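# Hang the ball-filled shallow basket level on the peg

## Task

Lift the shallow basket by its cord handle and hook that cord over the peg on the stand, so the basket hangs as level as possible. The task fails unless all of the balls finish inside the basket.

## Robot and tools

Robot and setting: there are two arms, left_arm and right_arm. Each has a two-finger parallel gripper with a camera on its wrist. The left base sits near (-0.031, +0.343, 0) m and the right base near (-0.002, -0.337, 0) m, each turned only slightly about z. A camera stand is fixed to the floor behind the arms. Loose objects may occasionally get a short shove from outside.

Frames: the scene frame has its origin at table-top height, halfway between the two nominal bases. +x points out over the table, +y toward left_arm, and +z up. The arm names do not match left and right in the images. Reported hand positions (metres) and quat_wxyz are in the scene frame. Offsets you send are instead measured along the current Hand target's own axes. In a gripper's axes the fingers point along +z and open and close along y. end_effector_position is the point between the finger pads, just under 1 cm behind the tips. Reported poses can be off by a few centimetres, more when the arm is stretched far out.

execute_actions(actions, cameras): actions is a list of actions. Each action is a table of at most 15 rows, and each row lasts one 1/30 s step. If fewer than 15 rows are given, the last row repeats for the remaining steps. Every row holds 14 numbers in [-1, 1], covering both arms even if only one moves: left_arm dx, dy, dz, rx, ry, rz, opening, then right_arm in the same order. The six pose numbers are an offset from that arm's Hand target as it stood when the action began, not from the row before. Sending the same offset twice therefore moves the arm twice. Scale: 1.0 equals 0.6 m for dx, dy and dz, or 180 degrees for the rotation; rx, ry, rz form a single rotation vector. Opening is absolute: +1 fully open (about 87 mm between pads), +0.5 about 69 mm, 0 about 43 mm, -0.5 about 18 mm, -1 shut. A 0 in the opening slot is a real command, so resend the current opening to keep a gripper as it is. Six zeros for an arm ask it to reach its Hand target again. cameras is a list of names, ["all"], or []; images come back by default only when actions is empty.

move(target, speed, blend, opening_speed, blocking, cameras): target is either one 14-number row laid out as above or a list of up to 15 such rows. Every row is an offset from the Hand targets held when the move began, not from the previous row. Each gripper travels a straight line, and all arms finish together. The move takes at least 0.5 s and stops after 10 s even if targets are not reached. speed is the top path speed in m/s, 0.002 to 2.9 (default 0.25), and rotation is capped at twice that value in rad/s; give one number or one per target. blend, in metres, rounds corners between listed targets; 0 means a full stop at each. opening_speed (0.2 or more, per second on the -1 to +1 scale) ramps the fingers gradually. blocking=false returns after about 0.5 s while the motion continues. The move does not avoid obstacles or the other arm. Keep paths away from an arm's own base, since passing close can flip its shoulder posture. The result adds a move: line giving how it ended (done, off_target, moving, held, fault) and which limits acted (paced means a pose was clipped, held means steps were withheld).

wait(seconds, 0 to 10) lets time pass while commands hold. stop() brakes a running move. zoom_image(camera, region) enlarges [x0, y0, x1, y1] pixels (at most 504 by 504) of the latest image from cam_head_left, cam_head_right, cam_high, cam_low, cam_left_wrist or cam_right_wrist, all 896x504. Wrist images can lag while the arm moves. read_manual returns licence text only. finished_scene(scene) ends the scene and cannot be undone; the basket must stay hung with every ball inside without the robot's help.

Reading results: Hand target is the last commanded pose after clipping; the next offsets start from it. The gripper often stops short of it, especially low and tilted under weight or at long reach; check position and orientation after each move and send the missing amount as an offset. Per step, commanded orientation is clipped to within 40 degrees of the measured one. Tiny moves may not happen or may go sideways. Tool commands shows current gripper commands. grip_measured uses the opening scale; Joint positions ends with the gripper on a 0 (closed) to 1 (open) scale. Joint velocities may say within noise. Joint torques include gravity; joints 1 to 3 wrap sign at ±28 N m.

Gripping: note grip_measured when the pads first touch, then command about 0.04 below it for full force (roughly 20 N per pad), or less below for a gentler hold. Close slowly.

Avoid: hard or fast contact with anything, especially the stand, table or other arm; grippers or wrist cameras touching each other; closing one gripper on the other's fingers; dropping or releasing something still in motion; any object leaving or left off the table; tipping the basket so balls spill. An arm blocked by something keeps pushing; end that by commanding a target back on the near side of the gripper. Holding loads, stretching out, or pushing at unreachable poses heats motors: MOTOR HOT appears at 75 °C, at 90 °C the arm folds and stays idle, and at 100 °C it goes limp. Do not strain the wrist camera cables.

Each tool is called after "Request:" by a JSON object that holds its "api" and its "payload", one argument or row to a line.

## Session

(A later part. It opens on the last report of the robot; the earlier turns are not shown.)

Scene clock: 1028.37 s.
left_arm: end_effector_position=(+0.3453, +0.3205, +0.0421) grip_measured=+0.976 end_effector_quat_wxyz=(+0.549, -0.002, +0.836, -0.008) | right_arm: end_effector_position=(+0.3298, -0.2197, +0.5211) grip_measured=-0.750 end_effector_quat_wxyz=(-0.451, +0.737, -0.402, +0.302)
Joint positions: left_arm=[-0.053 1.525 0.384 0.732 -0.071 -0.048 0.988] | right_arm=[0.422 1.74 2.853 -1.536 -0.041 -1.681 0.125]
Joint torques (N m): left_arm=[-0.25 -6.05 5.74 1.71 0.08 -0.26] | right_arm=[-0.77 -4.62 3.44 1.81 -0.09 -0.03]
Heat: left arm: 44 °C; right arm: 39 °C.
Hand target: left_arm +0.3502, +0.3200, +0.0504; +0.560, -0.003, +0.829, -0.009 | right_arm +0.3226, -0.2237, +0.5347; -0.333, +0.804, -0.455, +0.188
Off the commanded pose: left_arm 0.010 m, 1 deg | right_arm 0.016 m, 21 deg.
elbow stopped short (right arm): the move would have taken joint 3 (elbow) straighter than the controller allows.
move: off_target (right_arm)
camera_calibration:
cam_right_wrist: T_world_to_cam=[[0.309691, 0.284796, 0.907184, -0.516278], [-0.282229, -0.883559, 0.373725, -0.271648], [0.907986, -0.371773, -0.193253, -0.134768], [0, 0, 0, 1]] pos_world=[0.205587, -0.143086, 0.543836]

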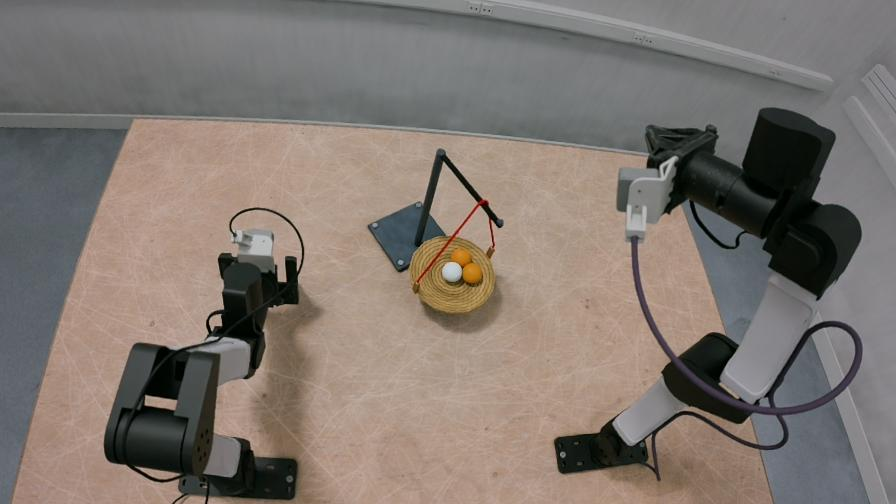

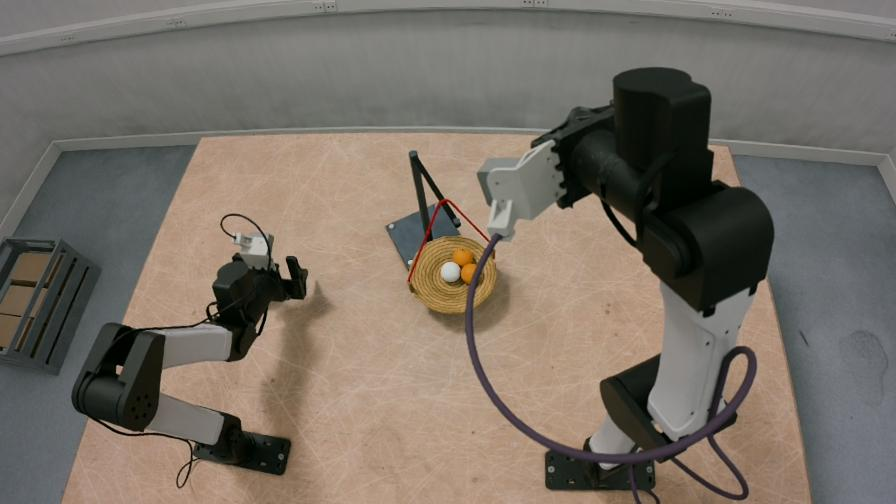

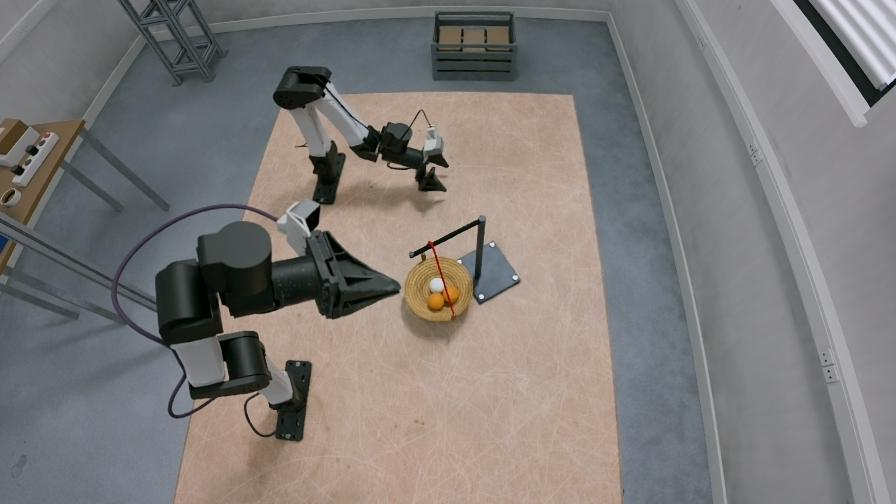

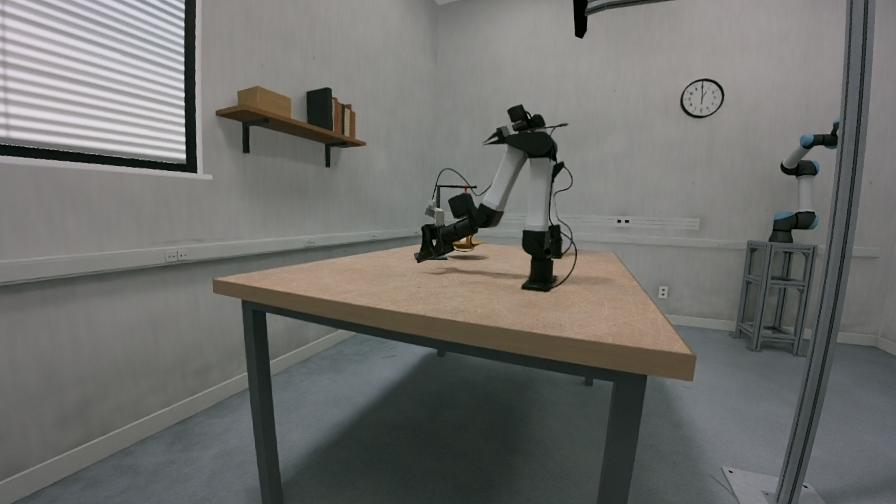

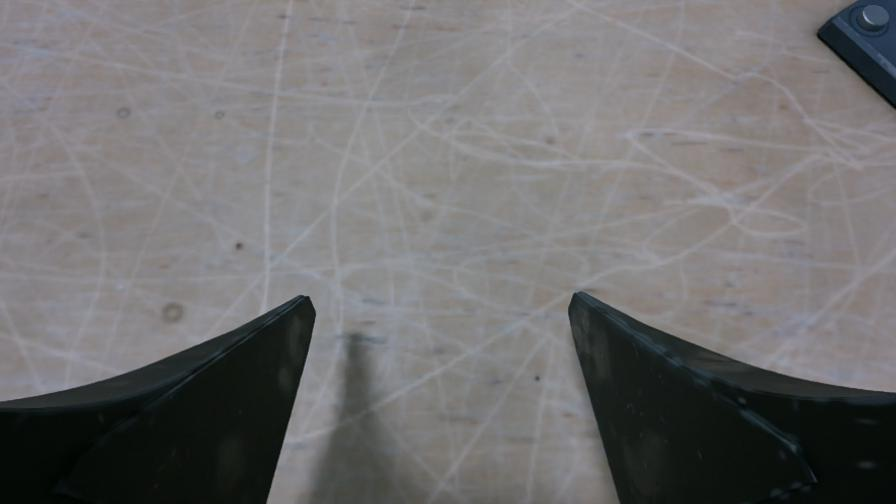

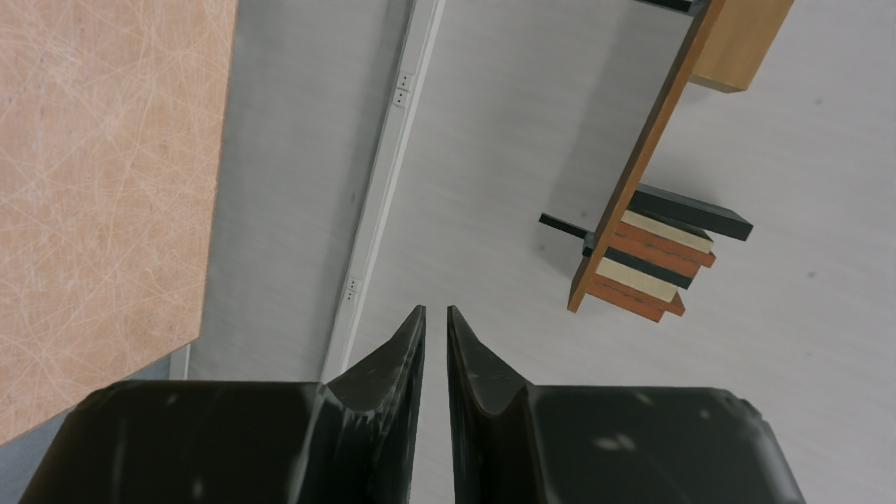

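Request:
{"api": "move", "payload": {
  "target": [0,0,0,0,0,0,1.0,0.2,0.3207,0.1507,0,0,0,-0.75],
  "speed": 0.2,
  "cameras": ["cam_head_left", "cam_head_right", "cam_high", "cam_low"]
}}

Request:
{"api": "zoom_image", "payload": {
  "camera": "cam_head_left",
  "region": [400, 190, 510, 320]
}}

Request:
{"api": "zoom_image", "payload": {
  "camera": "cam_head_right",
  "region": [400, 190, 510, 320]
}}

Request:
{"api": "zoom_image", "payload": {
  "camera": "cam_low",
  "region": [420, 150, 520, 260]
}}

Scene clock: 1040.10 s.
left_arm: end_effector_position=(+0.3453, +0.3205, +0.0421) grip_measured=+0.976 end_effector_quat_wxyz=(+0.549, -0.002, +0.836, -0.008) | right_arm: end_effector_position=(+0.3250, -0.3634, +0.3314) grip_measured=-0.750 end_effector_quat_wxyz=(-0.324, +0.784, -0.493, +0.192)
Joint positions: left_arm=[-0.053 1.525 0.384 0.732 -0.071 -0.048 0.988] | right_arm=[-0.237 1.324 1.709 -1.313 -0.463 -2.084 0.125]
Joint torques (N m): left_arm=[-0.14 -6.01 5.78 1.75 0.06 -0.26] | right_arm=[-0.7 -3.88 4 1.24 -0.27 -0.05]
Heat: left arm: 44 °C; right arm: 37 °C.
Hand target: left_arm +0.3502, +0.3200, +0.0504; +0.560, -0.003, +0.829, -0.009 | right_arm +0.3225, -0.3635, +0.3345; -0.333, +0.804, -0.455, +0.188
Off the commanded pose: left_arm 0.010 m, 1 deg | right_arm 0.004 m, 5 deg.
joint sent to its limit (right arm) — joint 6 (wrist roll), lower limit. The joint targets are off in orientation, not in position.
move: off_target (right_arm)
Images, in order (width x height): cam_head_left 896x504, cam_head_right 896x504, cam_high 896x504, cam_low 896x504.

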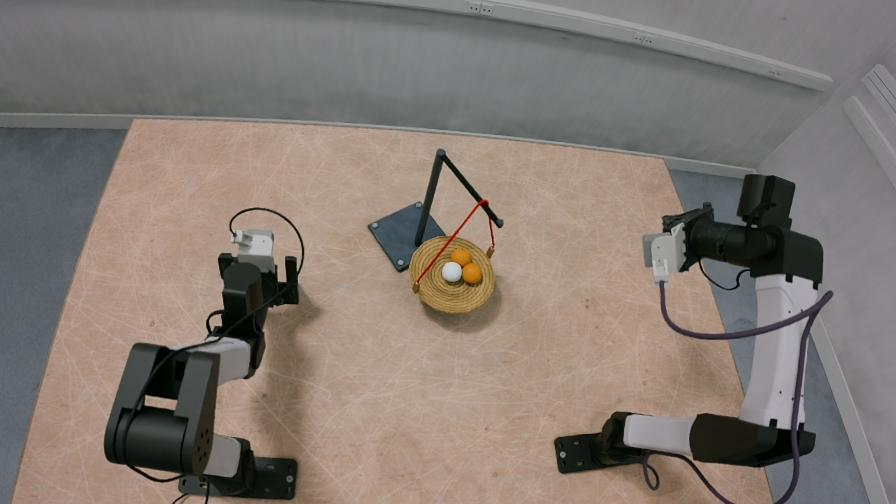

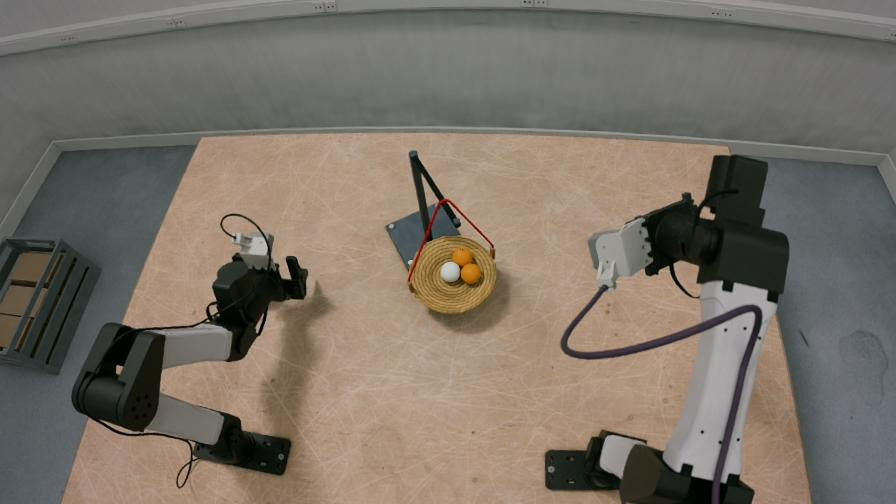

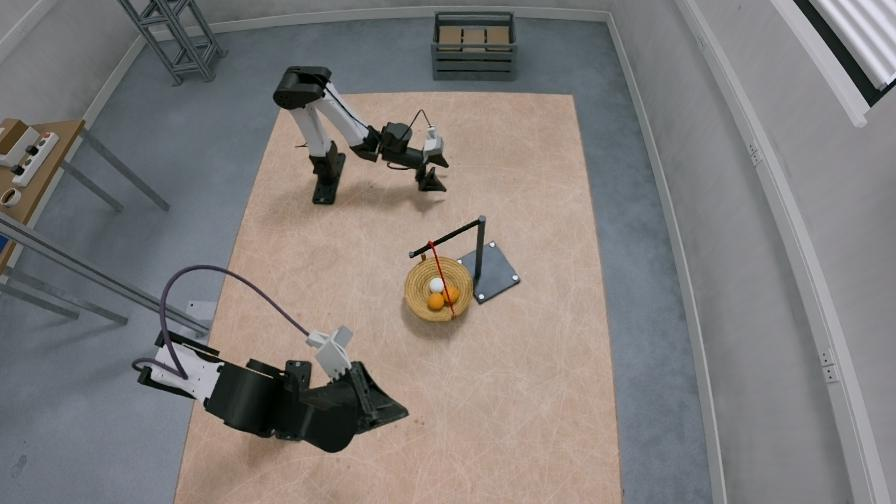

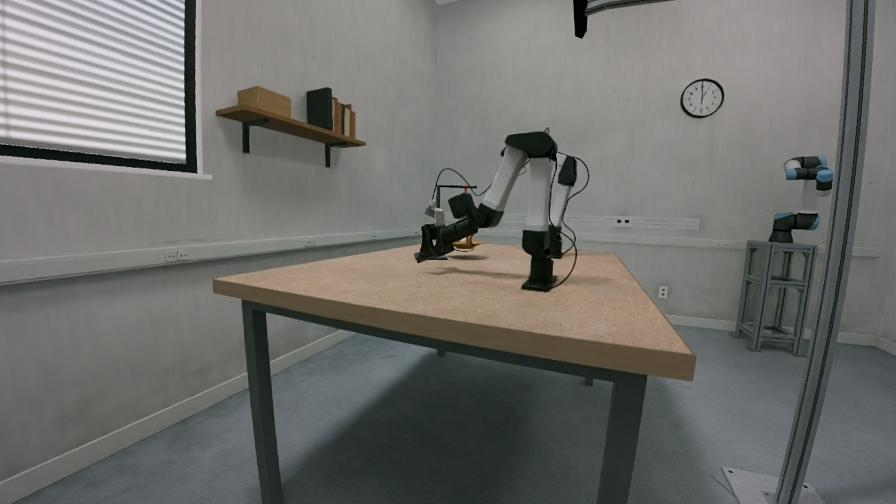

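Scaled by 3.877 from the camera's 896x504 image, which has a finer 1280x720 frame.

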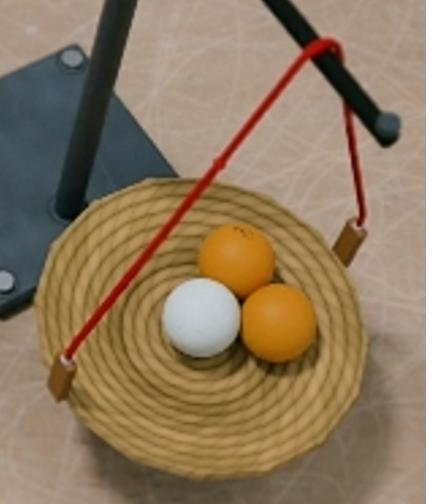

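Scaled by 3.877 from the camera's 896x504 image, which has a finer 1280x720 frame.

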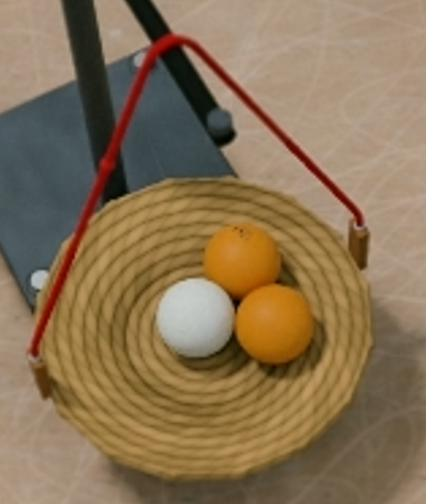

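Scaled by 4.582 from the camera's 896x504 image, which has a finer 1280x720 frame.

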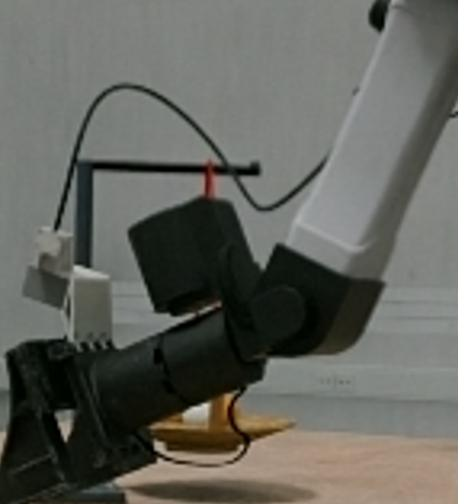

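Request:
{"api": "finished_scene", "payload": {
  "scene": 1
}}

The scene is finished: the task was done.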